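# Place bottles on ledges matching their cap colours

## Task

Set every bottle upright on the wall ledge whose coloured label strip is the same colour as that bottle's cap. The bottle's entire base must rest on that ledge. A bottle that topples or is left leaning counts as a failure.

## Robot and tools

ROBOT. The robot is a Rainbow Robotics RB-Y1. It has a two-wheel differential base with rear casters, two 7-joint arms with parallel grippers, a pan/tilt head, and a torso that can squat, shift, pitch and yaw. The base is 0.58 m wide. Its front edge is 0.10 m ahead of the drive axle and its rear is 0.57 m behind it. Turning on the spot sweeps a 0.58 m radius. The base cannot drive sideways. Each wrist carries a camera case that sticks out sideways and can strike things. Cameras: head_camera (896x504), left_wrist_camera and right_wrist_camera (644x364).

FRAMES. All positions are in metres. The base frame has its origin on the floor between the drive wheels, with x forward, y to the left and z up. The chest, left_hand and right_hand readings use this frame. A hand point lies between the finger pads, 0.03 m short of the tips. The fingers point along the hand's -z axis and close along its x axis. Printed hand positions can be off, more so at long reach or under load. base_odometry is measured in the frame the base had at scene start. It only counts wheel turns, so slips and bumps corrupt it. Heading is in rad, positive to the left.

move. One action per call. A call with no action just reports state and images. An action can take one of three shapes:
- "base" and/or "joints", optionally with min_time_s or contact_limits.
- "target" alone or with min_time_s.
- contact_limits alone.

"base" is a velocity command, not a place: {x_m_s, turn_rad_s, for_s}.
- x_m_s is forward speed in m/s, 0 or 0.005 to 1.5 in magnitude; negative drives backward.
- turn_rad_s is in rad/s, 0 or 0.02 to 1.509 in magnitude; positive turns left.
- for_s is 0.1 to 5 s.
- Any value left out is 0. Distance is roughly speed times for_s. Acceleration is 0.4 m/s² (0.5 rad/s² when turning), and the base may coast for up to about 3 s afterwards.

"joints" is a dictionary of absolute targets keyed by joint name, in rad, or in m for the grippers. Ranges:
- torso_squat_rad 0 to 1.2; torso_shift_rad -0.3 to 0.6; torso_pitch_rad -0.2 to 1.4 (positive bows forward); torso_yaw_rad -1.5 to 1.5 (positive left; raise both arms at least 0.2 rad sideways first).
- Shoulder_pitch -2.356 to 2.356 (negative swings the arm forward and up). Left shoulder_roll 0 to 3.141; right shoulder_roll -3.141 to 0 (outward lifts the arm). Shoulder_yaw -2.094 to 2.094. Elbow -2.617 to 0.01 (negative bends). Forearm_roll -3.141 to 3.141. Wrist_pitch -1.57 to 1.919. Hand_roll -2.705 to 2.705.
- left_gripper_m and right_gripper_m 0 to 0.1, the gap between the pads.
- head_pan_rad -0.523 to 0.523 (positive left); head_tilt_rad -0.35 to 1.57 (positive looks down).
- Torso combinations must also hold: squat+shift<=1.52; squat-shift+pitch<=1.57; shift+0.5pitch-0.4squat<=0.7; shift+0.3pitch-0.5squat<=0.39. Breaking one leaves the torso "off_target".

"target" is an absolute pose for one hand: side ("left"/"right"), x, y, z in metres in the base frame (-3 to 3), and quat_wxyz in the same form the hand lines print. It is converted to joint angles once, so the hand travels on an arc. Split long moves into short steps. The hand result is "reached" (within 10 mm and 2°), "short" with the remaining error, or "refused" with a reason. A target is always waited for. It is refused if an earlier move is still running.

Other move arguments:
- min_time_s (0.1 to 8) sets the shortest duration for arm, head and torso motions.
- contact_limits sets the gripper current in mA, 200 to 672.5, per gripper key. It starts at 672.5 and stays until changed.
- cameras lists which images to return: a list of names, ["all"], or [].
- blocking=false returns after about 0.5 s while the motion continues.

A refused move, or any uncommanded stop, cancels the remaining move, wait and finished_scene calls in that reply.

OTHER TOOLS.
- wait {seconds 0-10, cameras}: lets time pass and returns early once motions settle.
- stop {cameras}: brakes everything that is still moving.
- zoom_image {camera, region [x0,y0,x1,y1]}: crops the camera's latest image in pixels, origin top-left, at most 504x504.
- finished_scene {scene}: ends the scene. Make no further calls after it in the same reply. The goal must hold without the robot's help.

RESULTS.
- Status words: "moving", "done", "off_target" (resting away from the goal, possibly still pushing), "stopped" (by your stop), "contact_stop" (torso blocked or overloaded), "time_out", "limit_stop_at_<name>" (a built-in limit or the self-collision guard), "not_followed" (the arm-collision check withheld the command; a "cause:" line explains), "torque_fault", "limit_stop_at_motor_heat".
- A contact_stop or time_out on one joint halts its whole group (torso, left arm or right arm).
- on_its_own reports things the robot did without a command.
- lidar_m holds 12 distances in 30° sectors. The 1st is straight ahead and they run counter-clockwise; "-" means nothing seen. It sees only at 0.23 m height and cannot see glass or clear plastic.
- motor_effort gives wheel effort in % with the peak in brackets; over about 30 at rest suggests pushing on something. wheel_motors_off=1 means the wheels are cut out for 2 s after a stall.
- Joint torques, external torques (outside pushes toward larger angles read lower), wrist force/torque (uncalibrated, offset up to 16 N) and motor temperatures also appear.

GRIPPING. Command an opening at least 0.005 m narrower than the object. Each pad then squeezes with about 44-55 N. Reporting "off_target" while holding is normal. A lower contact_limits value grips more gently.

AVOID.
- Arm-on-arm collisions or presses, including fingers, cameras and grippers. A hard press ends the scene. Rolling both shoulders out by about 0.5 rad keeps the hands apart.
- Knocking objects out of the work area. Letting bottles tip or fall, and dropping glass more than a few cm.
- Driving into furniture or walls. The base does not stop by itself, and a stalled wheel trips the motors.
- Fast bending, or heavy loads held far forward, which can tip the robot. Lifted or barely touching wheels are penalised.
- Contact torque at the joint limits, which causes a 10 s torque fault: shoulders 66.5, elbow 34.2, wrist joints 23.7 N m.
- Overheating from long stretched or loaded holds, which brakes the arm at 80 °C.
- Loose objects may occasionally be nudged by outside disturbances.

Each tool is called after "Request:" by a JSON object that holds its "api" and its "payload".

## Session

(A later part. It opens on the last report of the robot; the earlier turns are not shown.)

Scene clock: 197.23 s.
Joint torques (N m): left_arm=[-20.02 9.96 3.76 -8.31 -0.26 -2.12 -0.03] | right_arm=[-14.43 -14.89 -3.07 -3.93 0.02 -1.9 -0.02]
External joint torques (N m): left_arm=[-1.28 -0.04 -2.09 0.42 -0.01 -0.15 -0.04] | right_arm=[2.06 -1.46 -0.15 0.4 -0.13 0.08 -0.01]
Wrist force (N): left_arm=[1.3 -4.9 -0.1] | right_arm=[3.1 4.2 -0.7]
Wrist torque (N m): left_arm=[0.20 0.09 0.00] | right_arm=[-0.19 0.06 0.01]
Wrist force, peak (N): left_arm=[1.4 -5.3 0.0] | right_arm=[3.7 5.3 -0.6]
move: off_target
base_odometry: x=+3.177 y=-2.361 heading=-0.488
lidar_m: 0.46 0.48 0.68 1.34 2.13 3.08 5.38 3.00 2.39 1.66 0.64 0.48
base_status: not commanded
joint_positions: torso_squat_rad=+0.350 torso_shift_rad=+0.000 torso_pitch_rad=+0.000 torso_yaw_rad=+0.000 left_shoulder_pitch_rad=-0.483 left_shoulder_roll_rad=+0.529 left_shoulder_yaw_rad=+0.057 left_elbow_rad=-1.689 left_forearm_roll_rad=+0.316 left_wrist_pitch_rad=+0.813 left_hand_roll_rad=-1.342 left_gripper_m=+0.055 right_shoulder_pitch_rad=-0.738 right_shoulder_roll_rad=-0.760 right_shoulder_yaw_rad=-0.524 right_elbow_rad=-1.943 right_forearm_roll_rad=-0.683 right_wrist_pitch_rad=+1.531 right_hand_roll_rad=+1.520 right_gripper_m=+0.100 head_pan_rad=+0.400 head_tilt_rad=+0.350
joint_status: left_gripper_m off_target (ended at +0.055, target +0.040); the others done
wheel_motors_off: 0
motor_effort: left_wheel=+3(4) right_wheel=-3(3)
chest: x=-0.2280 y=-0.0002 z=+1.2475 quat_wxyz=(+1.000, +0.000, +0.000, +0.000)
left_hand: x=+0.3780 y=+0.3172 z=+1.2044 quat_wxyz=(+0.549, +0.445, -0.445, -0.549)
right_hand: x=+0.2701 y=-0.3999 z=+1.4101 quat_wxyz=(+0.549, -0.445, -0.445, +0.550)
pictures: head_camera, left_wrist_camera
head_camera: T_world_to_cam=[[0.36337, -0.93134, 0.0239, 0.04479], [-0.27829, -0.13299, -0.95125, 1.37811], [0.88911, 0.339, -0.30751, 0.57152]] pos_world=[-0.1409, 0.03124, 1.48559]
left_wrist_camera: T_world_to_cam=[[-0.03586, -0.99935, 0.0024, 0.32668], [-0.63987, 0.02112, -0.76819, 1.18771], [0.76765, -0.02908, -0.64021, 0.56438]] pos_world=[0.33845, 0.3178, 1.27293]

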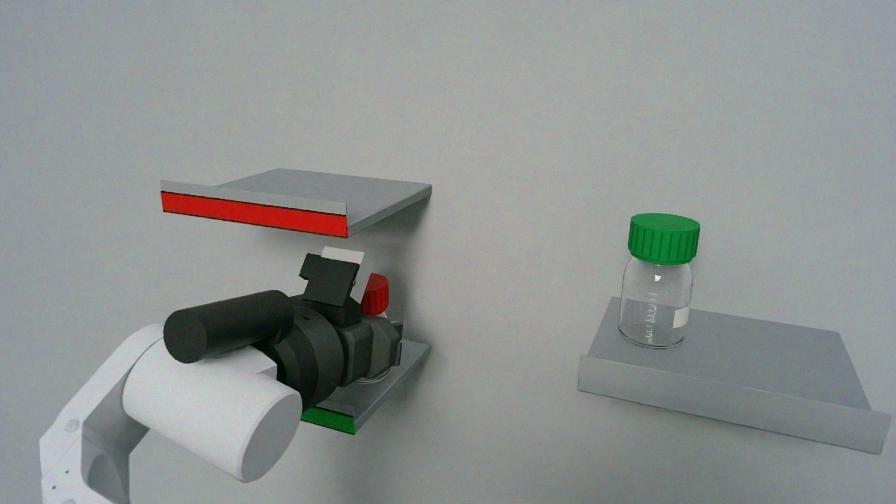

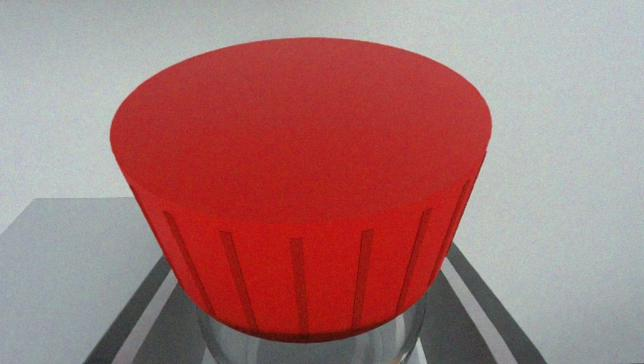

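Request:
{"api": "move", "payload": {"target": {"side": "left", "x": 0.37, "y": 0.317, "z": 1.21, "quat_wxyz": [0.5495, 0.445, -0.445, -0.5495]}, "min_time_s": 0.5}}

Request:
{"api": "move", "payload": {"target": {"side": "left", "x": 0.343, "y": 0.317, "z": 1.214, "quat_wxyz": [0.5495, 0.445, -0.445, -0.5495]}, "min_time_s": 0.6, "cameras": ["left_wrist_camera", "head_camera"]}}

Request:
{"api": "zoom_image", "payload": {"camera": "head_camera", "region": [150, 150, 450, 450]}}

Scene clock: 199.77 s.
Joint torques (N m): left_arm=[-19.2 11.9 7.36 -10.01 -0.38 -2.22 0.54] | right_arm=[-14.83 -14.86 -3.37 -3.82 0.04 -2 -0.04]
External joint torques (N m): left_arm=[-0.81 1.94 1.44 -1.45 -0.12 -0.25 0.53] | right_arm=[1.66 -1.43 -0.44 0.51 -0.11 -0.02 -0.04]
Wrist force (N): left_arm=[0.9 -6.4 -0.3] | right_arm=[2.5 4.4 -0.6]
Wrist torque (N m): left_arm=[0.17 0.12 -0.18] | right_arm=[-0.23 0.03 -0.02]
Wrist force, peak (N): left_arm=[0.9 -7.0 -0.8] | right_arm=[4.1 4.9 -0.5]
move: done
base_odometry: x=+3.177 y=-2.361 heading=-0.488
lidar_m: 0.46 0.47 0.67 1.33 2.12 3.08 5.38 2.99 2.40 1.66 0.64 0.48
base_status: not commanded
joint_positions: torso_squat_rad=+0.350 torso_shift_rad=+0.000 torso_pitch_rad=+0.000 torso_yaw_rad=+0.000 left_shoulder_pitch_rad=-0.469 left_shoulder_roll_rad=+0.536 left_shoulder_yaw_rad=+0.063 left_elbow_rad=-1.734 left_forearm_roll_rad=+0.319 left_wrist_pitch_rad=+0.843 left_hand_roll_rad=-1.334 left_gripper_m=+0.055 right_shoulder_pitch_rad=-0.738 right_shoulder_roll_rad=-0.760 right_shoulder_yaw_rad=-0.524 right_elbow_rad=-1.943 right_forearm_roll_rad=-0.683 right_wrist_pitch_rad=+1.531 right_hand_roll_rad=+1.520 right_gripper_m=+0.100 head_pan_rad=+0.400 head_tilt_rad=+0.350
joint_status: all done
wheel_motors_off: 0
motor_effort: left_wheel=+3(4) right_wheel=-3(3)
chest: x=-0.2280 y=-0.0002 z=+1.2475 quat_wxyz=(+1.000, +0.000, +0.000, +0.000)
left_hand: x=+0.3706 y=+0.3167 z=+1.2098 quat_wxyz=(+0.549, +0.445, -0.445, -0.550)
left_hand_status: reached (checked arc that bows 2 mm and turns the hand up to 0 deg, planned for 0.5 s): 1 mm and 0.0 deg off.
right_hand: x=+0.2701 y=-0.3999 z=+1.4101 quat_wxyz=(+0.549, -0.445, -0.445, +0.550)
pictures: none

Scene clock: 200.70 s.
Joint torques (N m): left_arm=[-18.48 11.38 7.77 -9.41 -0.47 -2.39 0.51] | right_arm=[-15.21 -14.76 -3.06 -4.03 0.1 -1.98 -0.12]
External joint torques (N m): left_arm=[-1.57 1.65 1.72 -1.24 -0.14 -0.43 0.5] | right_arm=[1.28 -1.33 -0.14 0.3 -0.04 0.01 -0.11]
Wrist force (N): left_arm=[0.9 -6.8 -0.4] | right_arm=[3.4 4.4 -0.3]
Wrist torque (N m): left_arm=[0.22 0.10 -0.16] | right_arm=[-0.24 0.09 0.00]
Wrist force, peak (N): left_arm=[0.9 -7.3 -0.5] | right_arm=[3.6 5.0 -0.9]
move: done
base_odometry: x=+3.177 y=-2.361 heading=-0.488
lidar_m: 0.46 0.49 0.67 1.34 2.13 3.07 5.38 2.99 2.40 1.66 0.65 0.47
base_status: not commanded
joint_positions: torso_squat_rad=+0.350 torso_shift_rad=+0.000 torso_pitch_rad=+0.000 torso_yaw_rad=+0.000 left_shoulder_pitch_rad=-0.390 left_shoulder_roll_rad=+0.549 left_shoulder_yaw_rad=+0.083 left_elbow_rad=-1.876 left_forearm_roll_rad=+0.321 left_wrist_pitch_rad=+0.906 left_hand_roll_rad=-1.308 left_gripper_m=+0.055 right_shoulder_pitch_rad=-0.738 right_shoulder_roll_rad=-0.760 right_shoulder_yaw_rad=-0.524 right_elbow_rad=-1.943 right_forearm_roll_rad=-0.683 right_wrist_pitch_rad=+1.531 right_hand_roll_rad=+1.520 right_gripper_m=+0.100 head_pan_rad=+0.400 head_tilt_rad=+0.350
joint_status: all done
wheel_motors_off: 0
motor_effort: left_wheel=+3(4) right_wheel=-2(4)
chest: x=-0.2280 y=-0.0002 z=+1.2475 quat_wxyz=(+1.000, +0.000, +0.000, +0.000)
left_hand: x=+0.3432 y=+0.3168 z=+1.2138 quat_wxyz=(+0.549, +0.445, -0.445, -0.550)
left_hand_status: reached (checked arc that bows 5 mm and turns the hand up to 1 deg, planned for 0.6 s): 0 mm and 0.0 deg off.
right_hand: x=+0.2701 y=-0.3999 z=+1.4101 quat_wxyz=(+0.549, -0.445, -0.445, +0.550)
pictures: head_camera, left_wrist_camera
head_camera: T_world_to_cam=[[0.36337, -0.93134, 0.0239, 0.04479], [-0.27829, -0.13299, -0.95125, 1.37811], [0.88911, 0.339, -0.30751, 0.57152]] pos_world=[-0.1409, 0.03124, 1.48559]
left_wrist_camera: T_world_to_cam=[[-0.03664, -0.99933, 0.00243, 0.32519], [-0.64065, 0.02162, -0.76752, 1.17189], [0.76695, -0.02968, -0.64102, 0.59853]] pos_world=[0.30364, 0.3174, 1.28233]

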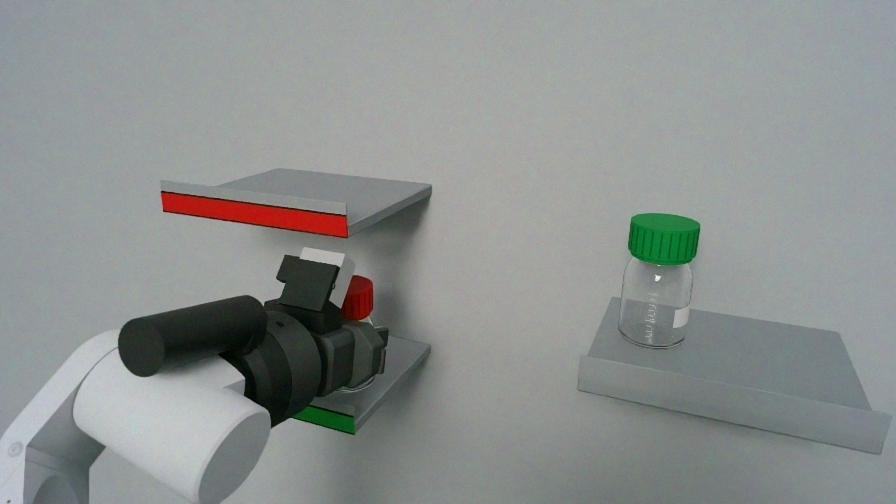

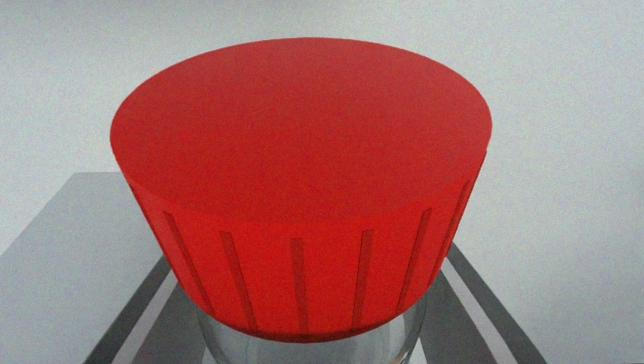

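Scaled by 1.680 from the camera's image (finer frame: 1280x720).

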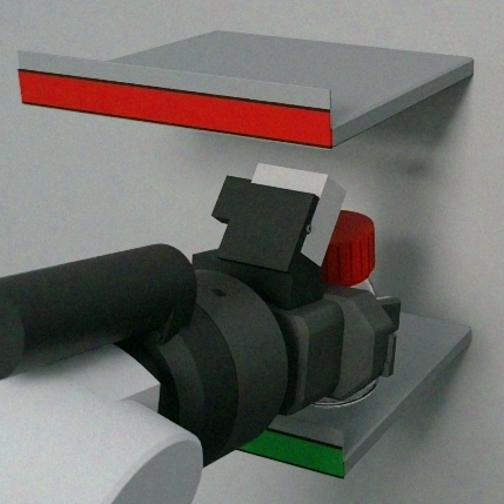

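Request:
{"api": "move", "payload": {"target": {"side": "left", "x": 0.336, "y": 0.317, "z": 1.225, "quat_wxyz": [0.5495, 0.445, -0.445, -0.5495]}, "min_time_s": 0.5}}

Request:
{"api": "move", "payload": {"target": {"side": "left", "x": 0.328, "y": 0.317, "z": 1.234, "quat_wxyz": [0.5495, 0.445, -0.445, -0.5495]}, "min_time_s": 0.5, "cameras": ["left_wrist_camera", "head_camera"]}}

Request:
{"api": "zoom_image", "payload": {"camera": "head_camera", "region": [150, 150, 450, 450]}}

Scene clock: 202.00 s.
Joint torques (N m): left_arm=[-18.2 11.99 7.98 -9.31 -0.45 -2.26 0.5] | right_arm=[-15.27 -14.95 -3.3 -3.77 -0.1 -1.83 -0.08]
External joint torques (N m): left_arm=[-1.51 2.2 1.88 -1.43 -0.09 -0.31 0.48] | right_arm=[1.22 -1.52 -0.37 0.56 -0.25 0.15 -0.08]
Wrist force (N): left_arm=[1.0 -6.6 -0.5] | right_arm=[3.2 4.6 -0.9]
Wrist torque (N m): left_arm=[0.18 0.13 -0.17] | right_arm=[-0.17 0.12 -0.01]
Wrist force, peak (N): left_arm=[0.9 -7.0 -0.6] | right_arm=[3.6 5.2 -1.3]
move: done
base_odometry: x=+3.177 y=-2.361 heading=-0.488
lidar_m: 0.45 0.48 0.67 1.34 2.13 3.08 5.38 3.00 2.40 1.66 0.64 0.47
base_status: not commanded
joint_positions: torso_squat_rad=+0.350 torso_shift_rad=+0.000 torso_pitch_rad=+0.000 torso_yaw_rad=+0.000 left_shoulder_pitch_rad=-0.390 left_shoulder_roll_rad=+0.563 left_shoulder_yaw_rad=+0.094 left_elbow_rad=-1.917 left_forearm_roll_rad=+0.332 left_wrist_pitch_rad=+0.947 left_hand_roll_rad=-1.299 left_gripper_m=+0.055 right_shoulder_pitch_rad=-0.738 right_shoulder_roll_rad=-0.760 right_shoulder_yaw_rad=-0.524 right_elbow_rad=-1.943 right_forearm_roll_rad=-0.683 right_wrist_pitch_rad=+1.531 right_hand_roll_rad=+1.520 right_gripper_m=+0.100 head_pan_rad=+0.400 head_tilt_rad=+0.350
joint_status: all done
wheel_motors_off: 0
motor_effort: left_wheel=+3(3) right_wheel=-2(3)
chest: x=-0.2280 y=-0.0002 z=+1.2475 quat_wxyz=(+1.000, +0.000, +0.000, +0.000)
left_hand: x=+0.3365 y=+0.3167 z=+1.2245 quat_wxyz=(+0.549, +0.445, -0.445, -0.550)
left_hand_status: reached (checked arc that bows 1 mm and turns the hand up to 0 deg, planned for 0.5 s): 1 mm and 0.1 deg off.
right_hand: x=+0.2701 y=-0.3999 z=+1.4101 quat_wxyz=(+0.549, -0.445, -0.445, +0.550)
pictures: none

Scene clock: 202.83 s.
Joint torques (N m): left_arm=[-17.15 12.12 7.98 -8.81 -0.51 -2.23 0.6] | right_arm=[-14.82 -14.79 -3.42 -3.93 0.02 -1.7 -0.08]
External joint torques (N m): left_arm=[-0.76 2.28 1.84 -1.21 -0.12 -0.28 0.58] | right_arm=[1.67 -1.36 -0.5 0.4 -0.12 0.29 -0.07]
Wrist force (N): left_arm=[0.6 -6.6 -0.3] | right_arm=[3.0 4.7 -0.1]
Wrist torque (N m): left_arm=[0.18 0.08 -0.16] | right_arm=[-0.23 0.08 -0.09]
Wrist force, peak (N): left_arm=[0.8 -6.8 -0.4] | right_arm=[3.9 4.9 -0.9]
move: done
base_odometry: x=+3.177 y=-2.361 heading=-0.488
lidar_m: 0.46 0.49 0.66 1.34 2.12 3.08 5.38 3.00 2.40 1.66 0.64 0.47
base_status: not commanded
joint_positions: torso_squat_rad=+0.350 torso_shift_rad=+0.000 torso_pitch_rad=+0.000 torso_yaw_rad=+0.000 left_shoulder_pitch_rad=-0.385 left_shoulder_roll_rad=+0.575 left_shoulder_yaw_rad=+0.106 left_elbow_rad=-1.961 left_forearm_roll_rad=+0.342 left_wrist_pitch_rad=+0.987 left_hand_roll_rad=-1.289 left_gripper_m=+0.055 right_shoulder_pitch_rad=-0.738 right_shoulder_roll_rad=-0.760 right_shoulder_yaw_rad=-0.524 right_elbow_rad=-1.943 right_forearm_roll_rad=-0.683 right_wrist_pitch_rad=+1.531 right_hand_roll_rad=+1.520 right_gripper_m=+0.100 head_pan_rad=+0.400 head_tilt_rad=+0.350
joint_status: all done
wheel_motors_off: 0
motor_effort: left_wheel=+3(4) right_wheel=-3(4)
chest: x=-0.2280 y=-0.0002 z=+1.2475 quat_wxyz=(+1.000, +0.000, +0.000, +0.000)
left_hand: x=+0.3286 y=+0.3167 z=+1.2336 quat_wxyz=(+0.549, +0.445, -0.445, -0.550)
left_hand_status: reached (checked arc that bows 1 mm and turns the hand up to 0 deg, planned for 0.5 s): 1 mm and 0.1 deg off.
right_hand: x=+0.2701 y=-0.3999 z=+1.4101 quat_wxyz=(+0.549, -0.445, -0.445, +0.550)
pictures: head_camera, left_wrist_camera
head_camera: T_world_to_cam=[[0.36337, -0.93134, 0.0239, 0.04479], [-0.27829, -0.13299, -0.95125, 1.37811], [0.88911, 0.339, -0.30751, 0.57152]] pos_world=[-0.1409, 0.03124, 1.48559]
left_wrist_camera: T_world_to_cam=[[-0.03708, -0.99931, 0.00186, 0.32528], [-0.63992, 0.02232, -0.76812, 1.17808], [0.76755, -0.02967, -0.64031, 0.62131]] pos_world=[0.28905, 0.3172, 1.30213]

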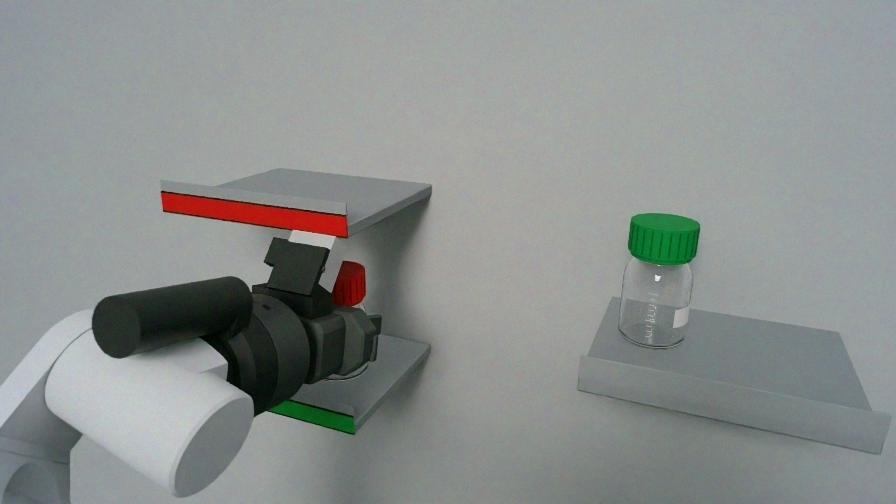

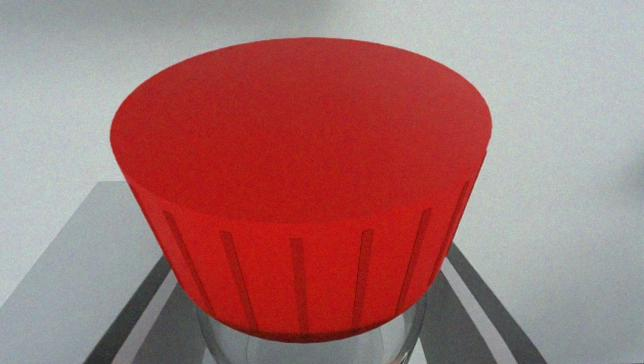

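Scaled by 1.680 from the camera's image (finer frame: 1280x720).

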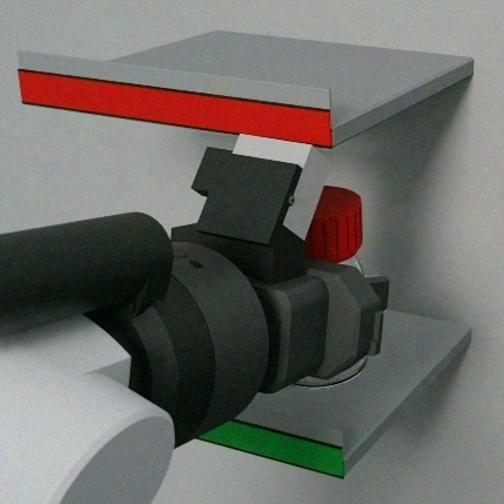

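Request:
{"api": "move", "payload": {"target": {"side": "left", "x": 0.3, "y": 0.318, "z": 1.232, "quat_wxyz": [0.5495, 0.445, -0.445, -0.5495]}, "min_time_s": 0.6}}

Request:
{"api": "move", "payload": {"target": {"side": "left", "x": 0.24, "y": 0.33, "z": 1.236, "quat_wxyz": [0.5495, 0.445, -0.445, -0.5495]}, "min_time_s": 0.8}}

Request:
{"api": "move", "payload": {"target": {"side": "left", "x": 0.19, "y": 0.36, "z": 1.3, "quat_wxyz": [0.5495, 0.445, -0.445, -0.5495]}, "min_time_s": 0.9}}

Request:
{"api": "move", "payload": {"target": {"side": "left", "x": 0.19, "y": 0.38, "z": 1.43, "quat_wxyz": [0.5495, 0.445, -0.445, -0.5495]}, "min_time_s": 1.2, "cameras": ["left_wrist_camera", "head_camera"]}}

Scene clock: 204.47 s.
Joint torques (N m): left_arm=[-16.14 11.77 7.66 -8.53 -0.55 -2.23 0.48] | right_arm=[-14.4 -14.86 -3.23 -4.06 0.04 -2.03 -0.03]
External joint torques (N m): left_arm=[-1.37 2.16 1.53 -1.27 -0.11 -0.29 0.46] | right_arm=[2.09 -1.43 -0.31 0.27 -0.1 -0.04 -0.02]
Wrist force (N): left_arm=[0.9 -6.5 -0.2] | right_arm=[3.6 4.7 -0.4]
Wrist torque (N m): left_arm=[0.18 0.11 -0.17] | right_arm=[-0.24 0.12 -0.01]
Wrist force, peak (N): left_arm=[1.8 -7.0 -0.7] | right_arm=[3.8 4.9 -0.8]
move: done
base_odometry: x=+3.177 y=-2.361 heading=-0.488
lidar_m: 0.46 0.48 0.68 1.34 2.12 3.08 5.38 3.00 2.39 1.67 0.64 0.48
base_status: not commanded
joint_positions: torso_squat_rad=+0.350 torso_shift_rad=+0.000 torso_pitch_rad=+0.000 torso_yaw_rad=+0.000 left_shoulder_pitch_rad=-0.296 left_shoulder_roll_rad=+0.584 left_shoulder_yaw_rad=+0.133 left_elbow_rad=-2.087 left_forearm_roll_rad=+0.352 left_wrist_pitch_rad=+1.026 left_hand_roll_rad=-1.268 left_gripper_m=+0.055 right_shoulder_pitch_rad=-0.738 right_shoulder_roll_rad=-0.760 right_shoulder_yaw_rad=-0.524 right_elbow_rad=-1.943 right_forearm_roll_rad=-0.683 right_wrist_pitch_rad=+1.531 right_hand_roll_rad=+1.520 right_gripper_m=+0.100 head_pan_rad=+0.400 head_tilt_rad=+0.350
joint_status: all done
wheel_motors_off: 0
motor_effort: left_wheel=+3(4) right_wheel=-2(4)
chest: x=-0.2280 y=-0.0002 z=+1.2475 quat_wxyz=(+1.000, +0.000, +0.000, +0.000)
left_hand: x=+0.3001 y=+0.3178 z=+1.2318 quat_wxyz=(+0.550, +0.445, -0.445, -0.550)
left_hand_status: reached (checked arc that bows 4 mm and turns the hand up to 1 deg, planned for 0.6 s): 0 mm and 0.0 deg off.
right_hand: x=+0.2701 y=-0.3999 z=+1.4101 quat_wxyz=(+0.549, -0.445, -0.445, +0.550)
pictures: none

Scene clock: 205.60 s.
Joint torques (N m): left_arm=[-12.69 11.61 7.62 -7.53 -0.49 -2.24 0.45] | right_arm=[-14.99 -15.1 -3.14 -4.21 0.25 -2.06 -0.09]
External joint torques (N m): left_arm=[-1.43 1.88 1.47 -1.16 0.01 -0.32 0.44] | right_arm=[1.51 -1.67 -0.21 0.12 0.1 -0.08 -0.08]
Wrist force (N): left_arm=[1.0 -6.8 -0.4] | right_arm=[2.8 4.8 -1.2]
Wrist torque (N m): left_arm=[0.23 0.14 -0.16] | right_arm=[-0.27 0.02 -0.01]
Wrist force, peak (N): left_arm=[0.8 -7.4 -0.8] | right_arm=[4.3 5.1 -0.7]
move: done
base_odometry: x=+3.177 y=-2.361 heading=-0.488
lidar_m: 0.46 0.48 0.67 1.34 2.13 3.07 5.38 2.99 2.40 1.66 0.65 0.48
base_status: not commanded
joint_positions: torso_squat_rad=+0.350 torso_shift_rad=+0.000 torso_pitch_rad=+0.000 torso_yaw_rad=+0.000 left_shoulder_pitch_rad=-0.105 left_shoulder_roll_rad=+0.628 left_shoulder_yaw_rad=+0.238 left_elbow_rad=-2.320 left_forearm_roll_rad=+0.433 left_wrist_pitch_rad=+1.081 left_hand_roll_rad=-1.241 left_gripper_m=+0.055 right_shoulder_pitch_rad=-0.738 right_shoulder_roll_rad=-0.760 right_shoulder_yaw_rad=-0.524 right_elbow_rad=-1.943 right_forearm_roll_rad=-0.683 right_wrist_pitch_rad=+1.531 right_hand_roll_rad=+1.520 right_gripper_m=+0.100 head_pan_rad=+0.400 head_tilt_rad=+0.350
joint_status: all done
wheel_motors_off: 0
motor_effort: left_wheel=+3(3) right_wheel=-2(4)
chest: x=-0.2280 y=-0.0002 z=+1.2475 quat_wxyz=(+1.000, +0.000, +0.000, +0.000)
left_hand: x=+0.2400 y=+0.3299 z=+1.2358 quat_wxyz=(+0.550, +0.445, -0.445, -0.550)
left_hand_status: reached (checked arc that bows 7 mm and turns the hand up to 1 deg, planned for 0.8 s): 0 mm and 0.0 deg off.
right_hand: x=+0.2701 y=-0.3999 z=+1.4101 quat_wxyz=(+0.549, -0.445, -0.445, +0.550)
pictures: none

Scene clock: 206.83 s.
Joint torques (N m): left_arm=[-9.4 13.61 7.65 -4.21 -1 -2.29 0.47] | right_arm=[-15.05 -14.85 -3.19 -3.85 0.05 -2.11 0.06]
External joint torques (N m): left_arm=[-0.25 1.71 1.21 -0.85 -0.35 -0.41 0.46] | right_arm=[1.44 -1.41 -0.27 0.48 -0.1 -0.13 0.07]
Wrist force (N): left_arm=[0.9 -6.6 -0.6] | right_arm=[3.1 4.7 -0.9]
Wrist torque (N m): left_arm=[0.19 0.12 -0.14] | right_arm=[-0.28 0.04 0.00]
Wrist force, peak (N): left_arm=[0.8 -7.2 -0.1] | right_arm=[4.1 4.7 -0.4]
move: done
base_odometry: x=+3.177 y=-2.361 heading=-0.488
lidar_m: 0.46 0.48 0.67 1.34 2.14 3.08 5.38 3.01 2.39 1.66 0.65 0.47
base_status: not commanded
joint_positions: torso_squat_rad=+0.350 torso_shift_rad=+0.000 torso_pitch_rad=+0.000 torso_yaw_rad=+0.000 left_shoulder_pitch_rad=-0.064 left_shoulder_roll_rad=+0.807 left_shoulder_yaw_rad=+0.508 left_elbow_rad=-2.452 left_forearm_roll_rad=+0.720 left_wrist_pitch_rad=+1.238 left_hand_roll_rad=-1.185 left_gripper_m=+0.055 right_shoulder_pitch_rad=-0.738 right_shoulder_roll_rad=-0.760 right_shoulder_yaw_rad=-0.524 right_elbow_rad=-1.943 right_forearm_roll_rad=-0.683 right_wrist_pitch_rad=+1.531 right_hand_roll_rad=+1.520 right_gripper_m=+0.100 head_pan_rad=+0.400 head_tilt_rad=+0.350
joint_status: all done
wheel_motors_off: 0
motor_effort: left_wheel=+3(4) right_wheel=-3(4)
chest: x=-0.2280 y=-0.0002 z=+1.2475 quat_wxyz=(+1.000, +0.000, +0.000, +0.000)
left_hand: x=+0.1900 y=+0.3598 z=+1.3001 quat_wxyz=(+0.550, +0.445, -0.445, -0.549)
left_hand_status: reached (checked arc that bows 9 mm and turns the hand up to 2 deg, planned for 0.9 s): 0 mm and 0.1 deg off.
right_hand: x=+0.2701 y=-0.3999 z=+1.4101 quat_wxyz=(+0.549, -0.445, -0.445, +0.550)
pictures: none

Scene clock: 208.37 s.
Joint torques (N m): left_arm=[-12.25 16.08 7.93 0.67 -1.04 -2.09 0.46] | right_arm=[-14.53 -14.7 -3.13 -3.86 0.13 -1.7 -0.09]
External joint torques (N m): left_arm=[-1.53 1.74 1.21 0.63 -0.16 -0.29 0.45] | right_arm=[1.96 -1.27 -0.21 0.46 -0.02 0.28 -0.08]
Wrist force (N): left_arm=[1.1 -6.4 -0.5] | right_arm=[3.0 4.7 -0.8]
Wrist torque (N m): left_arm=[0.16 0.13 -0.14] | right_arm=[-0.25 0.08 -0.01]
Wrist force, peak (N): left_arm=[0.7 -7.0 -0.9] | right_arm=[4.3 4.9 -0.5]
move: done
base_odometry: x=+3.177 y=-2.361 heading=-0.488
lidar_m: 0.46 0.48 0.68 1.34 2.13 3.08 5.38 3.00 2.40 1.66 0.64 0.47
base_status: not commanded
joint_positions: torso_squat_rad=+0.350 torso_shift_rad=+0.000 torso_pitch_rad=+0.000 torso_yaw_rad=+0.000 left_shoulder_pitch_rad=-0.400 left_shoulder_roll_rad=+1.173 left_shoulder_yaw_rad=+0.587 left_elbow_rad=-2.223 left_forearm_roll_rad=+1.014 left_wrist_pitch_rad=+1.427 left_hand_roll_rad=-1.090 left_gripper_m=+0.055 right_shoulder_pitch_rad=-0.738 right_shoulder_roll_rad=-0.760 right_shoulder_yaw_rad=-0.524 right_elbow_rad=-1.943 right_forearm_roll_rad=-0.683 right_wrist_pitch_rad=+1.531 right_hand_roll_rad=+1.520 right_gripper_m=+0.100 head_pan_rad=+0.400 head_tilt_rad=+0.350
joint_status: all done
wheel_motors_off: 0
motor_effort: left_wheel=+3(4) right_wheel=-3(4)
chest: x=-0.2280 y=-0.0002 z=+1.2475 quat_wxyz=(+1.000, +0.000, +0.000, +0.000)
left_hand: x=+0.1900 y=+0.3799 z=+1.4299 quat_wxyz=(+0.549, +0.445, -0.445, -0.550)
left_hand_status: reached (checked arc that bows 9 mm and turns the hand up to 2 deg, planned for 1.2 s): 0 mm and 0.0 deg off.
right_hand: x=+0.2701 y=-0.3999 z=+1.4101 quat_wxyz=(+0.549, -0.445, -0.445, +0.550)
pictures: head_camera, left_wrist_camera
head_camera: T_world_to_cam=[[0.36337, -0.93134, 0.0239, 0.04479], [-0.27829, -0.13299, -0.95125, 1.37811], [0.88911, 0.339, -0.30751, 0.57152]] pos_world=[-0.1409, 0.03124, 1.48559]
left_wrist_camera: T_world_to_cam=[[-0.03641, -0.99933, 0.00224, 0.38238], [-0.64055, 0.02162, -0.76761, 1.23841], [0.76705, -0.02938, -0.64091, 0.85606]] pos_world=[0.15054, 0.3805, 1.49843]

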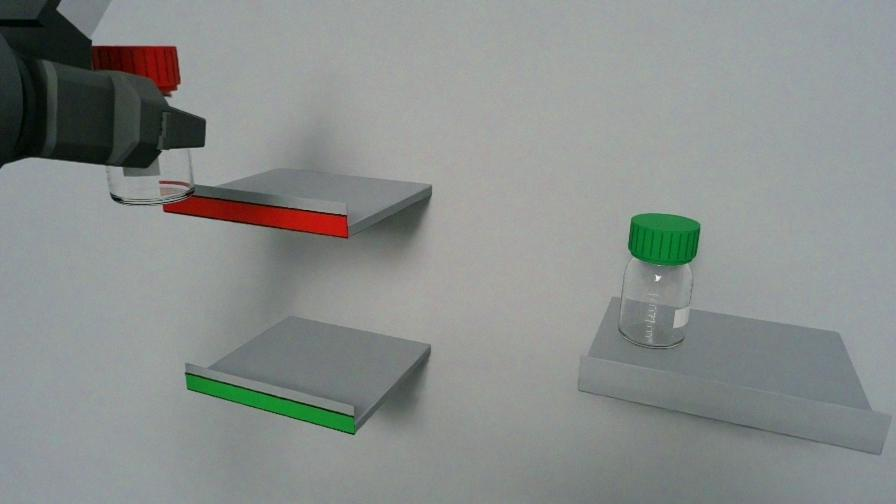

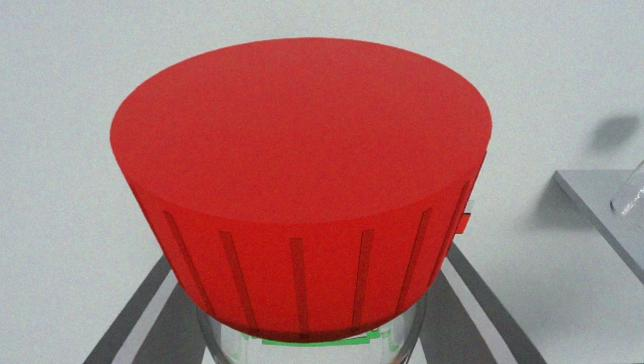

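Request:
{"api": "move", "payload": {"target": {"side": "left", "x": 0.26, "y": 0.39, "z": 1.432, "quat_wxyz": [0.5495, 0.445, -0.445, -0.5495]}, "min_time_s": 0.8}}

Request:
{"api": "move", "payload": {"target": {"side": "left", "x": 0.35, "y": 0.39, "z": 1.43, "quat_wxyz": [0.5495, 0.445, -0.445, -0.5495]}, "min_time_s": 0.9}}

Request:
{"api": "move", "payload": {"target": {"side": "left", "x": 0.35, "y": 0.39, "z": 1.404, "quat_wxyz": [0.5495, 0.445, -0.445, -0.5495]}, "min_time_s": 0.7, "cameras": ["head_camera"]}}

Request:
{"api": "move", "payload": {"target": {"side": "left", "x": 0.35, "y": 0.39, "z": 1.4, "quat_wxyz": [0.5495, 0.445, -0.445, -0.5495]}, "min_time_s": 0.3}}

Request:
{"api": "move", "payload": {"target": {"side": "left", "x": 0.35, "y": 0.39, "z": 1.397, "quat_wxyz": [0.5495, 0.445, -0.445, -0.5495]}, "min_time_s": 0.3}}

Scene clock: 210.07 s.
Joint torques (N m): left_arm=[-15.42 16.84 7.58 -1.49 -0.96 -2.05 0.18] | right_arm=[-15.07 -15.07 -3.04 -4.24 0.17 -1.84 0.14]
External joint torques (N m): left_arm=[-1.48 2.28 -0.53 0.09 -0.24 -0.2 0.16] | right_arm=[1.42 -1.64 -0.12 0.09 0.02 0.15 0.15]
Wrist force (N): left_arm=[0.9 -6.6 -0.3] | right_arm=[4.0 4.7 -1.5]
Wrist torque (N m): left_arm=[0.18 0.13 -0.03] | right_arm=[-0.25 0.18 0.01]
Wrist force, peak (N): left_arm=[1.5 -7.6 -0.3] | right_arm=[4.0 4.7 -1.5]
move: done
base_odometry: x=+3.177 y=-2.361 heading=-0.488
lidar_m: 0.46 0.49 0.68 1.34 2.13 3.07 5.38 3.00 2.40 1.66 0.64 0.48
base_status: not commanded
joint_positions: torso_squat_rad=+0.350 torso_shift_rad=+0.000 torso_pitch_rad=+0.000 torso_yaw_rad=+0.000 left_shoulder_pitch_rad=-0.582 left_shoulder_roll_rad=+1.187 left_shoulder_yaw_rad=+0.317 left_elbow_rad=-1.963 left_forearm_roll_rad=+0.925 left_wrist_pitch_rad=+1.265 left_hand_roll_rad=-1.155 left_gripper_m=+0.055 right_shoulder_pitch_rad=-0.738 right_shoulder_roll_rad=-0.760 right_shoulder_yaw_rad=-0.524 right_elbow_rad=-1.943 right_forearm_roll_rad=-0.683 right_wrist_pitch_rad=+1.531 right_hand_roll_rad=+1.520 right_gripper_m=+0.100 head_pan_rad=+0.400 head_tilt_rad=+0.350
joint_status: all done
wheel_motors_off: 0
motor_effort: left_wheel=+3(4) right_wheel=-3(4)
chest: x=-0.2280 y=-0.0002 z=+1.2475 quat_wxyz=(+1.000, +0.000, +0.000, +0.000)
left_hand: x=+0.2598 y=+0.3900 z=+1.4320 quat_wxyz=(+0.549, +0.445, -0.445, -0.549)
left_hand_status: reached (checked arc that bows 10 mm and turns the hand up to 2 deg, planned for 0.8 s): 0 mm and 0.0 deg off.
right_hand: x=+0.2701 y=-0.3999 z=+1.4101 quat_wxyz=(+0.549, -0.445, -0.445, +0.550)
pictures: none

Scene clock: 211.33 s.
Joint torques (N m): left_arm=[-20.39 14.9 7.75 -3.77 -0.72 -2.12 0.12] | right_arm=[-14.74 -14.79 -3.34 -3.77 0.05 -1.87 -0.04]
External joint torques (N m): left_arm=[-1.71 1.35 -0.4 0.21 -0.29 -0.18 0.1] | right_arm=[1.75 -1.36 -0.42 0.56 -0.1 0.11 -0.03]
Wrist force (N): left_arm=[0.9 -6.5 -0.4] | right_arm=[2.9 5.3 -0.2]
Wrist torque (N m): left_arm=[0.16 0.11 -0.03] | right_arm=[-0.36 0.03 -0.04]
Wrist force, peak (N): left_arm=[1.2 -7.0 -0.3] | right_arm=[3.3 5.3 -0.8]
move: done
base_odometry: x=+3.177 y=-2.361 heading=-0.488
lidar_m: 0.46 0.49 0.68 1.34 2.13 3.07 5.38 3.00 2.39 1.65 0.64 0.48
base_status: not commanded
joint_positions: torso_squat_rad=+0.350 torso_shift_rad=+0.000 torso_pitch_rad=+0.000 torso_yaw_rad=+0.000 left_shoulder_pitch_rad=-0.886 left_shoulder_roll_rad=+1.076 left_shoulder_yaw_rad=+0.039 left_elbow_rad=-1.577 left_forearm_roll_rad=+0.819 left_wrist_pitch_rad=+1.117 left_hand_roll_rad=-1.291 left_gripper_m=+0.055 right_shoulder_pitch_rad=-0.738 right_shoulder_roll_rad=-0.760 right_shoulder_yaw_rad=-0.524 right_elbow_rad=-1.943 right_forearm_roll_rad=-0.683 right_wrist_pitch_rad=+1.531 right_hand_roll_rad=+1.520 right_gripper_m=+0.100 head_pan_rad=+0.400 head_tilt_rad=+0.350
joint_status: all done
wheel_motors_off: 0
motor_effort: left_wheel=+3(4) right_wheel=-2(4)
chest: x=-0.2280 y=-0.0002 z=+1.2475 quat_wxyz=(+1.000, +0.000, +0.000, +0.000)
left_hand: x=+0.3499 y=+0.3900 z=+1.4301 quat_wxyz=(+0.549, +0.445, -0.445, -0.549)
left_hand_status: reached (checked arc that bows 11 mm and turns the hand up to 2 deg, planned for 0.9 s): 0 mm and 0.0 deg off.
right_hand: x=+0.2701 y=-0.3999 z=+1.4101 quat_wxyz=(+0.549, -0.445, -0.445, +0.550)
pictures: none

Scene clock: 212.37 s.
Joint torques (N m): left_arm=[-19.57 14.54 10.63 -5.26 -0.82 -2.37 0.43] | right_arm=[-15.02 -15.05 -2.82 -3.79 0.01 -2.09 -0.03]
External joint torques (N m): left_arm=[-1.15 0.55 2.14 -1.14 -0.37 -0.43 0.42] | right_arm=[1.47 -1.62 0.1 0.53 -0.13 -0.1 -0.03]
Wrist force (N): left_arm=[1.3 -6.5 -0.5] | right_arm=[2.9 4.7 -0.6]
Wrist torque (N m): left_arm=[0.17 0.14 -0.17] | right_arm=[-0.21 0.01 -0.02]
Wrist force, peak (N): left_arm=[0.6 -6.9 -0.9] | right_arm=[3.7 5.0 -0.5]
move: done
base_odometry: x=+3.177 y=-2.361 heading=-0.488
lidar_m: 0.46 0.48 0.67 1.34 2.13 3.08 5.38 2.99 2.40 1.66 0.64 0.48
base_status: not commanded
joint_positions: torso_squat_rad=+0.350 torso_shift_rad=+0.000 torso_pitch_rad=+0.000 torso_yaw_rad=+0.000 left_shoulder_pitch_rad=-0.803 left_shoulder_roll_rad=+1.061 left_shoulder_yaw_rad=+0.053 left_elbow_rad=-1.623 left_forearm_roll_rad=+0.801 left_wrist_pitch_rad=+1.081 left_hand_roll_rad=-1.275 left_gripper_m=+0.055 right_shoulder_pitch_rad=-0.738 right_shoulder_roll_rad=-0.760 right_shoulder_yaw_rad=-0.524 right_elbow_rad=-1.943 right_forearm_roll_rad=-0.683 right_wrist_pitch_rad=+1.531 right_hand_roll_rad=+1.520 right_gripper_m=+0.100 head_pan_rad=+0.400 head_tilt_rad=+0.350
joint_status: all done
wheel_motors_off: 0
motor_effort: left_wheel=+3(4) right_wheel=-4(4)
chest: x=-0.2280 y=-0.0002 z=+1.2475 quat_wxyz=(+1.000, +0.000, +0.000, +0.000)
left_hand: x=+0.3499 y=+0.3902 z=+1.4045 quat_wxyz=(+0.550, +0.443, -0.444, -0.551)
left_hand_status: reached (checked arc that bows 1 mm and turns the hand up to 1 deg, planned for 0.7 s): 1 mm and 0.3 deg off.
right_hand: x=+0.2701 y=-0.3999 z=+1.4101 quat_wxyz=(+0.549, -0.445, -0.445, +0.550)
head_camera: T_world_to_cam=[[0.36337, -0.93134, 0.0239, 0.04479], [-0.27829, -0.13299, -0.95125, 1.37811], [0.88911, 0.339, -0.30751, 0.57152]] pos_world=[-0.1409, 0.03124, 1.48559]

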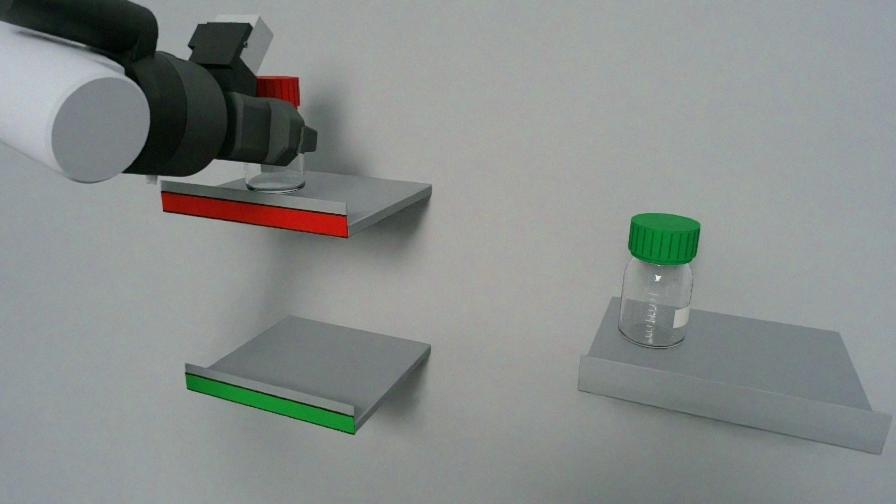

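Scene clock: 213.00 s.
Joint torques (N m): left_arm=[-19.39 14.39 11.04 -5.28 -0.76 -2.45 0.41] | right_arm=[-15.1 -14.7 -3.09 -3.93 -0.02 -1.96 -0.09]
External joint torques (N m): left_arm=[-1.02 0.33 2.49 -1.11 -0.31 -0.52 0.4] | right_arm=[1.39 -1.27 -0.17 0.4 -0.16 0.03 -0.08]
Wrist force (N): left_arm=[1.3 -6.2 -0.6] | right_arm=[3.9 4.5 -0.4]
Wrist torque (N m): left_arm=[0.14 0.17 -0.15] | right_arm=[-0.20 0.16 -0.02]
Wrist force, peak (N): left_arm=[0.9 -6.9 -0.7] | right_arm=[4.0 4.8 0.2]
move: done
base_odometry: x=+3.177 y=-2.361 heading=-0.488
lidar_m: 0.46 0.49 0.67 1.33 2.13 3.08 5.38 3.00 2.40 1.66 0.65 0.48
base_status: not commanded
joint_positions: torso_squat_rad=+0.350 torso_shift_rad=+0.000 torso_pitch_rad=+0.000 torso_yaw_rad=+0.000 left_shoulder_pitch_rad=-0.785 left_shoulder_roll_rad=+1.056 left_shoulder_yaw_rad=+0.056 left_elbow_rad=-1.634 left_forearm_roll_rad=+0.791 left_wrist_pitch_rad=+1.069 left_hand_roll_rad=-1.270 left_gripper_m=+0.055 right_shoulder_pitch_rad=-0.738 right_shoulder_roll_rad=-0.760 right_shoulder_yaw_rad=-0.524 right_elbow_rad=-1.943 right_forearm_roll_rad=-0.683 right_wrist_pitch_rad=+1.531 right_hand_roll_rad=+1.520 right_gripper_m=+0.100 head_pan_rad=+0.400 head_tilt_rad=+0.350
joint_status: all done
wheel_motors_off: 0
motor_effort: left_wheel=+3(4) right_wheel=-2(4)
chest: x=-0.2280 y=-0.0002 z=+1.2475 quat_wxyz=(+1.000, +0.000, +0.000, +0.000)
left_hand: x=+0.3500 y=+0.3901 z=+1.3999 quat_wxyz=(+0.550, +0.445, -0.445, -0.550)
left_hand_status: reached (checked arc that bows 0 mm and turns the hand up to 0 deg, planned for 0.3 s): 0 mm and 0.1 deg off.
right_hand: x=+0.2701 y=-0.3999 z=+1.4101 quat_wxyz=(+0.549, -0.445, -0.445, +0.550)
pictures: none

Scene clock: 213.63 s.
Joint torques (N m): left_arm=[-18.57 13.81 9.78 -5.03 -0.62 -2.11 0.64] | right_arm=[-15.08 -14.78 -3.27 -4 -0.15 -2.01 -0.08]
External joint torques (N m): left_arm=[-0.23 -0.28 1.2 -0.84 -0.16 -0.18 0.63] | right_arm=[1.41 -1.35 -0.35 0.32 -0.3 -0.02 -0.07]
Wrist force (N): left_arm=[0.4 -5.2 0.1] | right_arm=[3.4 4.7 -0.4]
Wrist torque (N m): left_arm=[0.19 0.14 -0.19] | right_arm=[-0.24 0.06 -0.01]
Wrist force, peak (N): left_arm=[1.1 -6.5 -0.3] | right_arm=[3.2 5.2 0.2]
move: done
base_odometry: x=+3.177 y=-2.361 heading=-0.488
lidar_m: 0.46 0.47 0.67 1.34 2.13 3.08 5.38 3.00 2.39 1.67 0.64 0.47
base_status: not commanded
joint_positions: torso_squat_rad=+0.350 torso_shift_rad=+0.000 torso_pitch_rad=+0.000 torso_yaw_rad=+0.000 left_shoulder_pitch_rad=-0.776 left_shoulder_roll_rad=+1.054 left_shoulder_yaw_rad=+0.058 left_elbow_rad=-1.639 left_forearm_roll_rad=+0.788 left_wrist_pitch_rad=+1.064 left_hand_roll_rad=-1.268 left_gripper_m=+0.055 right_shoulder_pitch_rad=-0.738 right_shoulder_roll_rad=-0.760 right_shoulder_yaw_rad=-0.524 right_elbow_rad=-1.943 right_forearm_roll_rad=-0.683 right_wrist_pitch_rad=+1.531 right_hand_roll_rad=+1.520 right_gripper_m=+0.100 head_pan_rad=+0.400 head_tilt_rad=+0.350
joint_status: all done
wheel_motors_off: 0
motor_effort: left_wheel=+3(4) right_wheel=-3(4)
chest: x=-0.2280 y=-0.0002 z=+1.2475 quat_wxyz=(+1.000, +0.000, +0.000, +0.000)
left_hand: x=+0.3500 y=+0.3901 z=+1.3972 quat_wxyz=(+0.549, +0.445, -0.445, -0.550)
left_hand_status: reached (checked arc that bows 0 mm and turns the hand up to 0 deg, planned for 0.3 s): 0 mm and 0.0 deg off.
right_hand: x=+0.2701 y=-0.3999 z=+1.4101 quat_wxyz=(+0.549, -0.445, -0.445, +0.550)
pictures: none

Request:
{"api": "move", "payload": {"target": {"side": "left", "x": 0.35, "y": 0.39, "z": 1.3955, "quat_wxyz": [0.5495, 0.445, -0.445, -0.5495]}, "min_time_s": 0.3}}

Request:
{"api": "move", "payload": {"joints": {"left_gripper_m": 0.1}, "cameras": ["left_wrist_camera"]}}

Request:
{"api": "move", "payload": {"target": {"side": "left", "x": 0.27, "y": 0.39, "z": 1.41, "quat_wxyz": [0.5495, 0.445, -0.445, -0.5495]}, "min_time_s": 0.8, "cameras": ["head_camera", "left_wrist_camera"]}}

Scene clock: 214.90 s.
Joint torques (N m): left_arm=[-15.17 12.02 7.62 -4.49 0.02 -0.77 0.63] | right_arm=[-14.51 -14.55 -3.48 -4.1 0 -1.92 0.08]
External joint torques (N m): left_arm=[3.14 -2.09 -0.97 -0.29 0.48 1.16 0.62] | right_arm=[1.98 -1.12 -0.56 0.23 -0.15 0.06 0.09]
Wrist force (N): left_arm=[-0.7 1.3 -1.1] | right_arm=[3.0 4.9 -0.8]
Wrist torque (N m): left_arm=[0.21 0.10 -0.24] | right_arm=[-0.33 0.08 -0.04]
Wrist force, peak (N): left_arm=[0.4 -5.5 0.0] | right_arm=[3.4 5.6 -0.9]
move: done
base_odometry: x=+3.177 y=-2.361 heading=-0.488
lidar_m: 0.46 0.48 0.68 1.33 2.13 3.08 5.38 2.99 2.40 1.67 0.64 0.48
base_status: not commanded
joint_positions: torso_squat_rad=+0.350 torso_shift_rad=+0.000 torso_pitch_rad=+0.000 torso_yaw_rad=+0.000 left_shoulder_pitch_rad=-0.771 left_shoulder_roll_rad=+1.053 left_shoulder_yaw_rad=+0.059 left_elbow_rad=-1.642 left_forearm_roll_rad=+0.786 left_wrist_pitch_rad=+1.061 left_hand_roll_rad=-1.267 left_gripper_m=+0.055 right_shoulder_pitch_rad=-0.738 right_shoulder_roll_rad=-0.760 right_shoulder_yaw_rad=-0.524 right_elbow_rad=-1.943 right_forearm_roll_rad=-0.683 right_wrist_pitch_rad=+1.531 right_hand_roll_rad=+1.520 right_gripper_m=+0.100 head_pan_rad=+0.400 head_tilt_rad=+0.350
joint_status: all done
wheel_motors_off: 0
motor_effort: left_wheel=+3(4) right_wheel=-3(4)
chest: x=-0.2280 y=-0.0002 z=+1.2475 quat_wxyz=(+1.000, +0.000, +0.000, +0.000)
left_hand: x=+0.3499 y=+0.3901 z=+1.3966 quat_wxyz=(+0.549, +0.446, -0.445, -0.549)
left_hand_status: reached (checked arc that bows 0 mm and turns the hand up to 0 deg, planned for 0.3 s): 1 mm and 0.1 deg off.
right_hand: x=+0.2701 y=-0.3999 z=+1.4101 quat_wxyz=(+0.549, -0.445, -0.445, +0.550)
pictures: none

Scene clock: 215.90 s.
Joint torques (N m): left_arm=[-17.95 13.89 8.27 -4.31 -0.36 -1.79 0.46] | right_arm=[-14.62 -14.9 -3.13 -3.87 0.18 -1.93 -0.26]
External joint torques (N m): left_arm=[0.37 -0.22 -0.32 -0.11 0.09 0.15 0.45] | right_arm=[1.87 -1.47 -0.2 0.46 0.03 0.05 -0.26]
Wrist force (N): left_arm=[0.8 -4.9 -0.1] | right_arm=[3.2 4.9 0.3]
Wrist torque (N m): left_arm=[0.17 0.09 -0.16] | right_arm=[-0.29 0.07 0.00]
Wrist force, peak (N): left_arm=[1.1 -5.8 -0.3] | right_arm=[3.5 5.3 0.4]
move: done
base_odometry: x=+3.177 y=-2.361 heading=-0.488
lidar_m: 0.46 0.48 0.68 1.34 2.13 3.08 5.38 3.00 2.40 1.66 0.64 0.48
base_status: not commanded
joint_positions: torso_squat_rad=+0.350 torso_shift_rad=+0.000 torso_pitch_rad=+0.000 torso_yaw_rad=+0.000 left_shoulder_pitch_rad=-0.771 left_shoulder_roll_rad=+1.053 left_shoulder_yaw_rad=+0.059 left_elbow_rad=-1.642 left_forearm_roll_rad=+0.786 left_wrist_pitch_rad=+1.061 left_hand_roll_rad=-1.267 left_gripper_m=+0.100 right_shoulder_pitch_rad=-0.738 right_shoulder_roll_rad=-0.760 right_shoulder_yaw_rad=-0.524 right_elbow_rad=-1.943 right_forearm_roll_rad=-0.683 right_wrist_pitch_rad=+1.531 right_hand_roll_rad=+1.520 right_gripper_m=+0.100 head_pan_rad=+0.400 head_tilt_rad=+0.350
joint_status: all done
wheel_motors_off: 0
motor_effort: left_wheel=+3(4) right_wheel=-3(4)
chest: x=-0.2280 y=-0.0002 z=+1.2475 quat_wxyz=(+1.000, +0.000, +0.000, +0.000)
left_hand: x=+0.3499 y=+0.3901 z=+1.3960 quat_wxyz=(+0.549, +0.445, -0.445, -0.549)
right_hand: x=+0.2701 y=-0.3999 z=+1.4101 quat_wxyz=(+0.549, -0.445, -0.445, +0.550)
left_wrist_camera: T_world_to_cam=[[-0.03611, -0.99935, 0.00208, 0.3985], [-0.63975, 0.02152, -0.76829, 1.31532], [0.76774, -0.02908, -0.6401, 0.71054]] pos_world=[0.31035, 0.3906, 1.46453]

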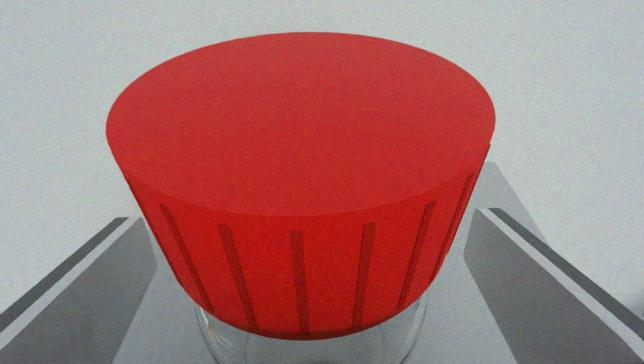

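Scene clock: 217.03 s.
Joint torques (N m): left_arm=[-14.77 15.97 9.39 -2.27 -0.84 -1.88 0.26] | right_arm=[-15.4 -14.89 -3.38 -4.01 0.32 -1.91 0.11]
External joint torques (N m): left_arm=[-0.74 1.17 0.61 -0.44 -0.11 -0.04 0.24] | right_arm=[1.09 -1.46 -0.46 0.32 0.17 0.07 0.12]
Wrist force (N): left_arm=[1.1 -4.9 -0.4] | right_arm=[3.0 4.2 -0.1]
Wrist torque (N m): left_arm=[0.18 0.14 -0.17] | right_arm=[-0.24 0.02 -0.01]
Wrist force, peak (N): left_arm=[0.8 -5.9 -0.1] | right_arm=[3.0 5.4 -0.5]
move: done
base_odometry: x=+3.177 y=-2.361 heading=-0.488
lidar_m: 0.46 0.48 0.67 1.34 2.13 3.07 5.38 3.00 2.39 1.66 0.65 0.48
base_status: not commanded
joint_positions: torso_squat_rad=+0.350 torso_shift_rad=+0.000 torso_pitch_rad=+0.000 torso_yaw_rad=+0.000 left_shoulder_pitch_rad=-0.524 left_shoulder_roll_rad=+1.189 left_shoulder_yaw_rad=+0.278 left_elbow_rad=-1.966 left_forearm_roll_rad=+0.896 left_wrist_pitch_rad=+1.183 left_hand_roll_rad=-1.130 left_gripper_m=+0.100 right_shoulder_pitch_rad=-0.738 right_shoulder_roll_rad=-0.760 right_shoulder_yaw_rad=-0.524 right_elbow_rad=-1.943 right_forearm_roll_rad=-0.683 right_wrist_pitch_rad=+1.531 right_hand_roll_rad=+1.520 right_gripper_m=+0.100 head_pan_rad=+0.400 head_tilt_rad=+0.350
joint_status: all done
wheel_motors_off: 0
motor_effort: left_wheel=+3(4) right_wheel=-4(4)
chest: x=-0.2280 y=-0.0002 z=+1.2475 quat_wxyz=(+1.000, +0.000, +0.000, +0.000)
left_hand: x=+0.2702 y=+0.3900 z=+1.4103 quat_wxyz=(+0.550, +0.445, -0.444, -0.550)
left_hand_status: reached (checked arc that bows 11 mm and turns the hand up to 2 deg, planned for 0.8 s): 0 mm and 0.1 deg off.
right_hand: x=+0.2701 y=-0.3999 z=+1.4101 quat_wxyz=(+0.549, -0.445, -0.445, +0.550)
head_camera: T_world_to_cam=[[0.36334, -0.93135, 0.02395, 0.04472], [-0.27825, -0.13301, -0.95125, 1.37812], [0.88913, 0.33897, -0.30748, 0.57148]] pos_world=[-0.1409, 0.03124, 1.48559]
left_wrist_camera: T_world_to_cam=[[-0.03521, -0.99938, 0.00168, 0.3959], [-0.64146, 0.02131, -0.76686, 1.27388], [0.76635, -0.02808, -0.64181, 0.78326]] pos_world=[0.23084, 0.3905, 1.47893]

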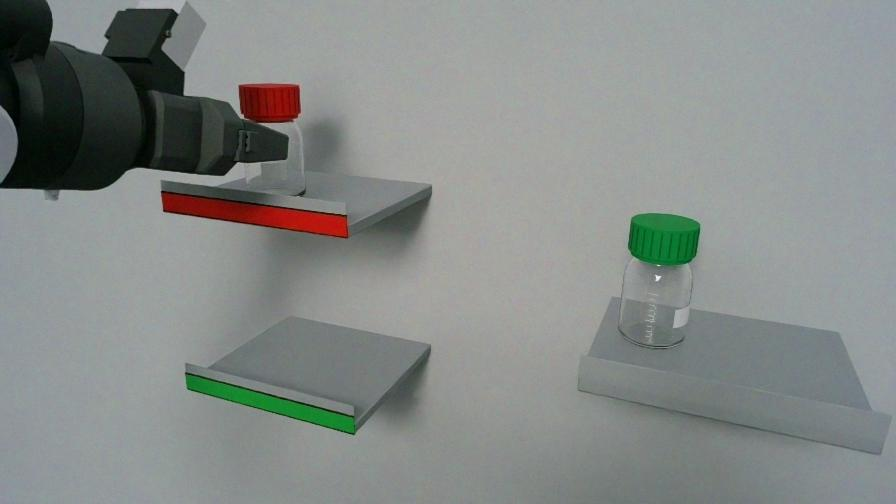

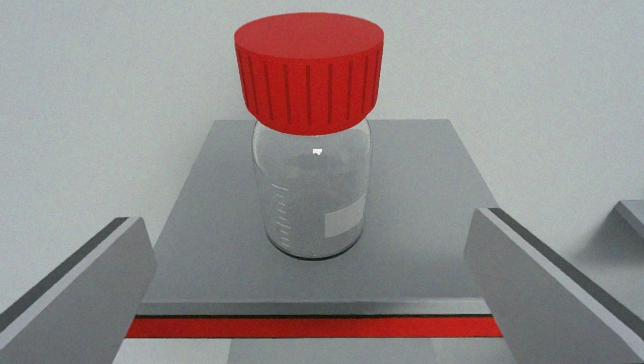

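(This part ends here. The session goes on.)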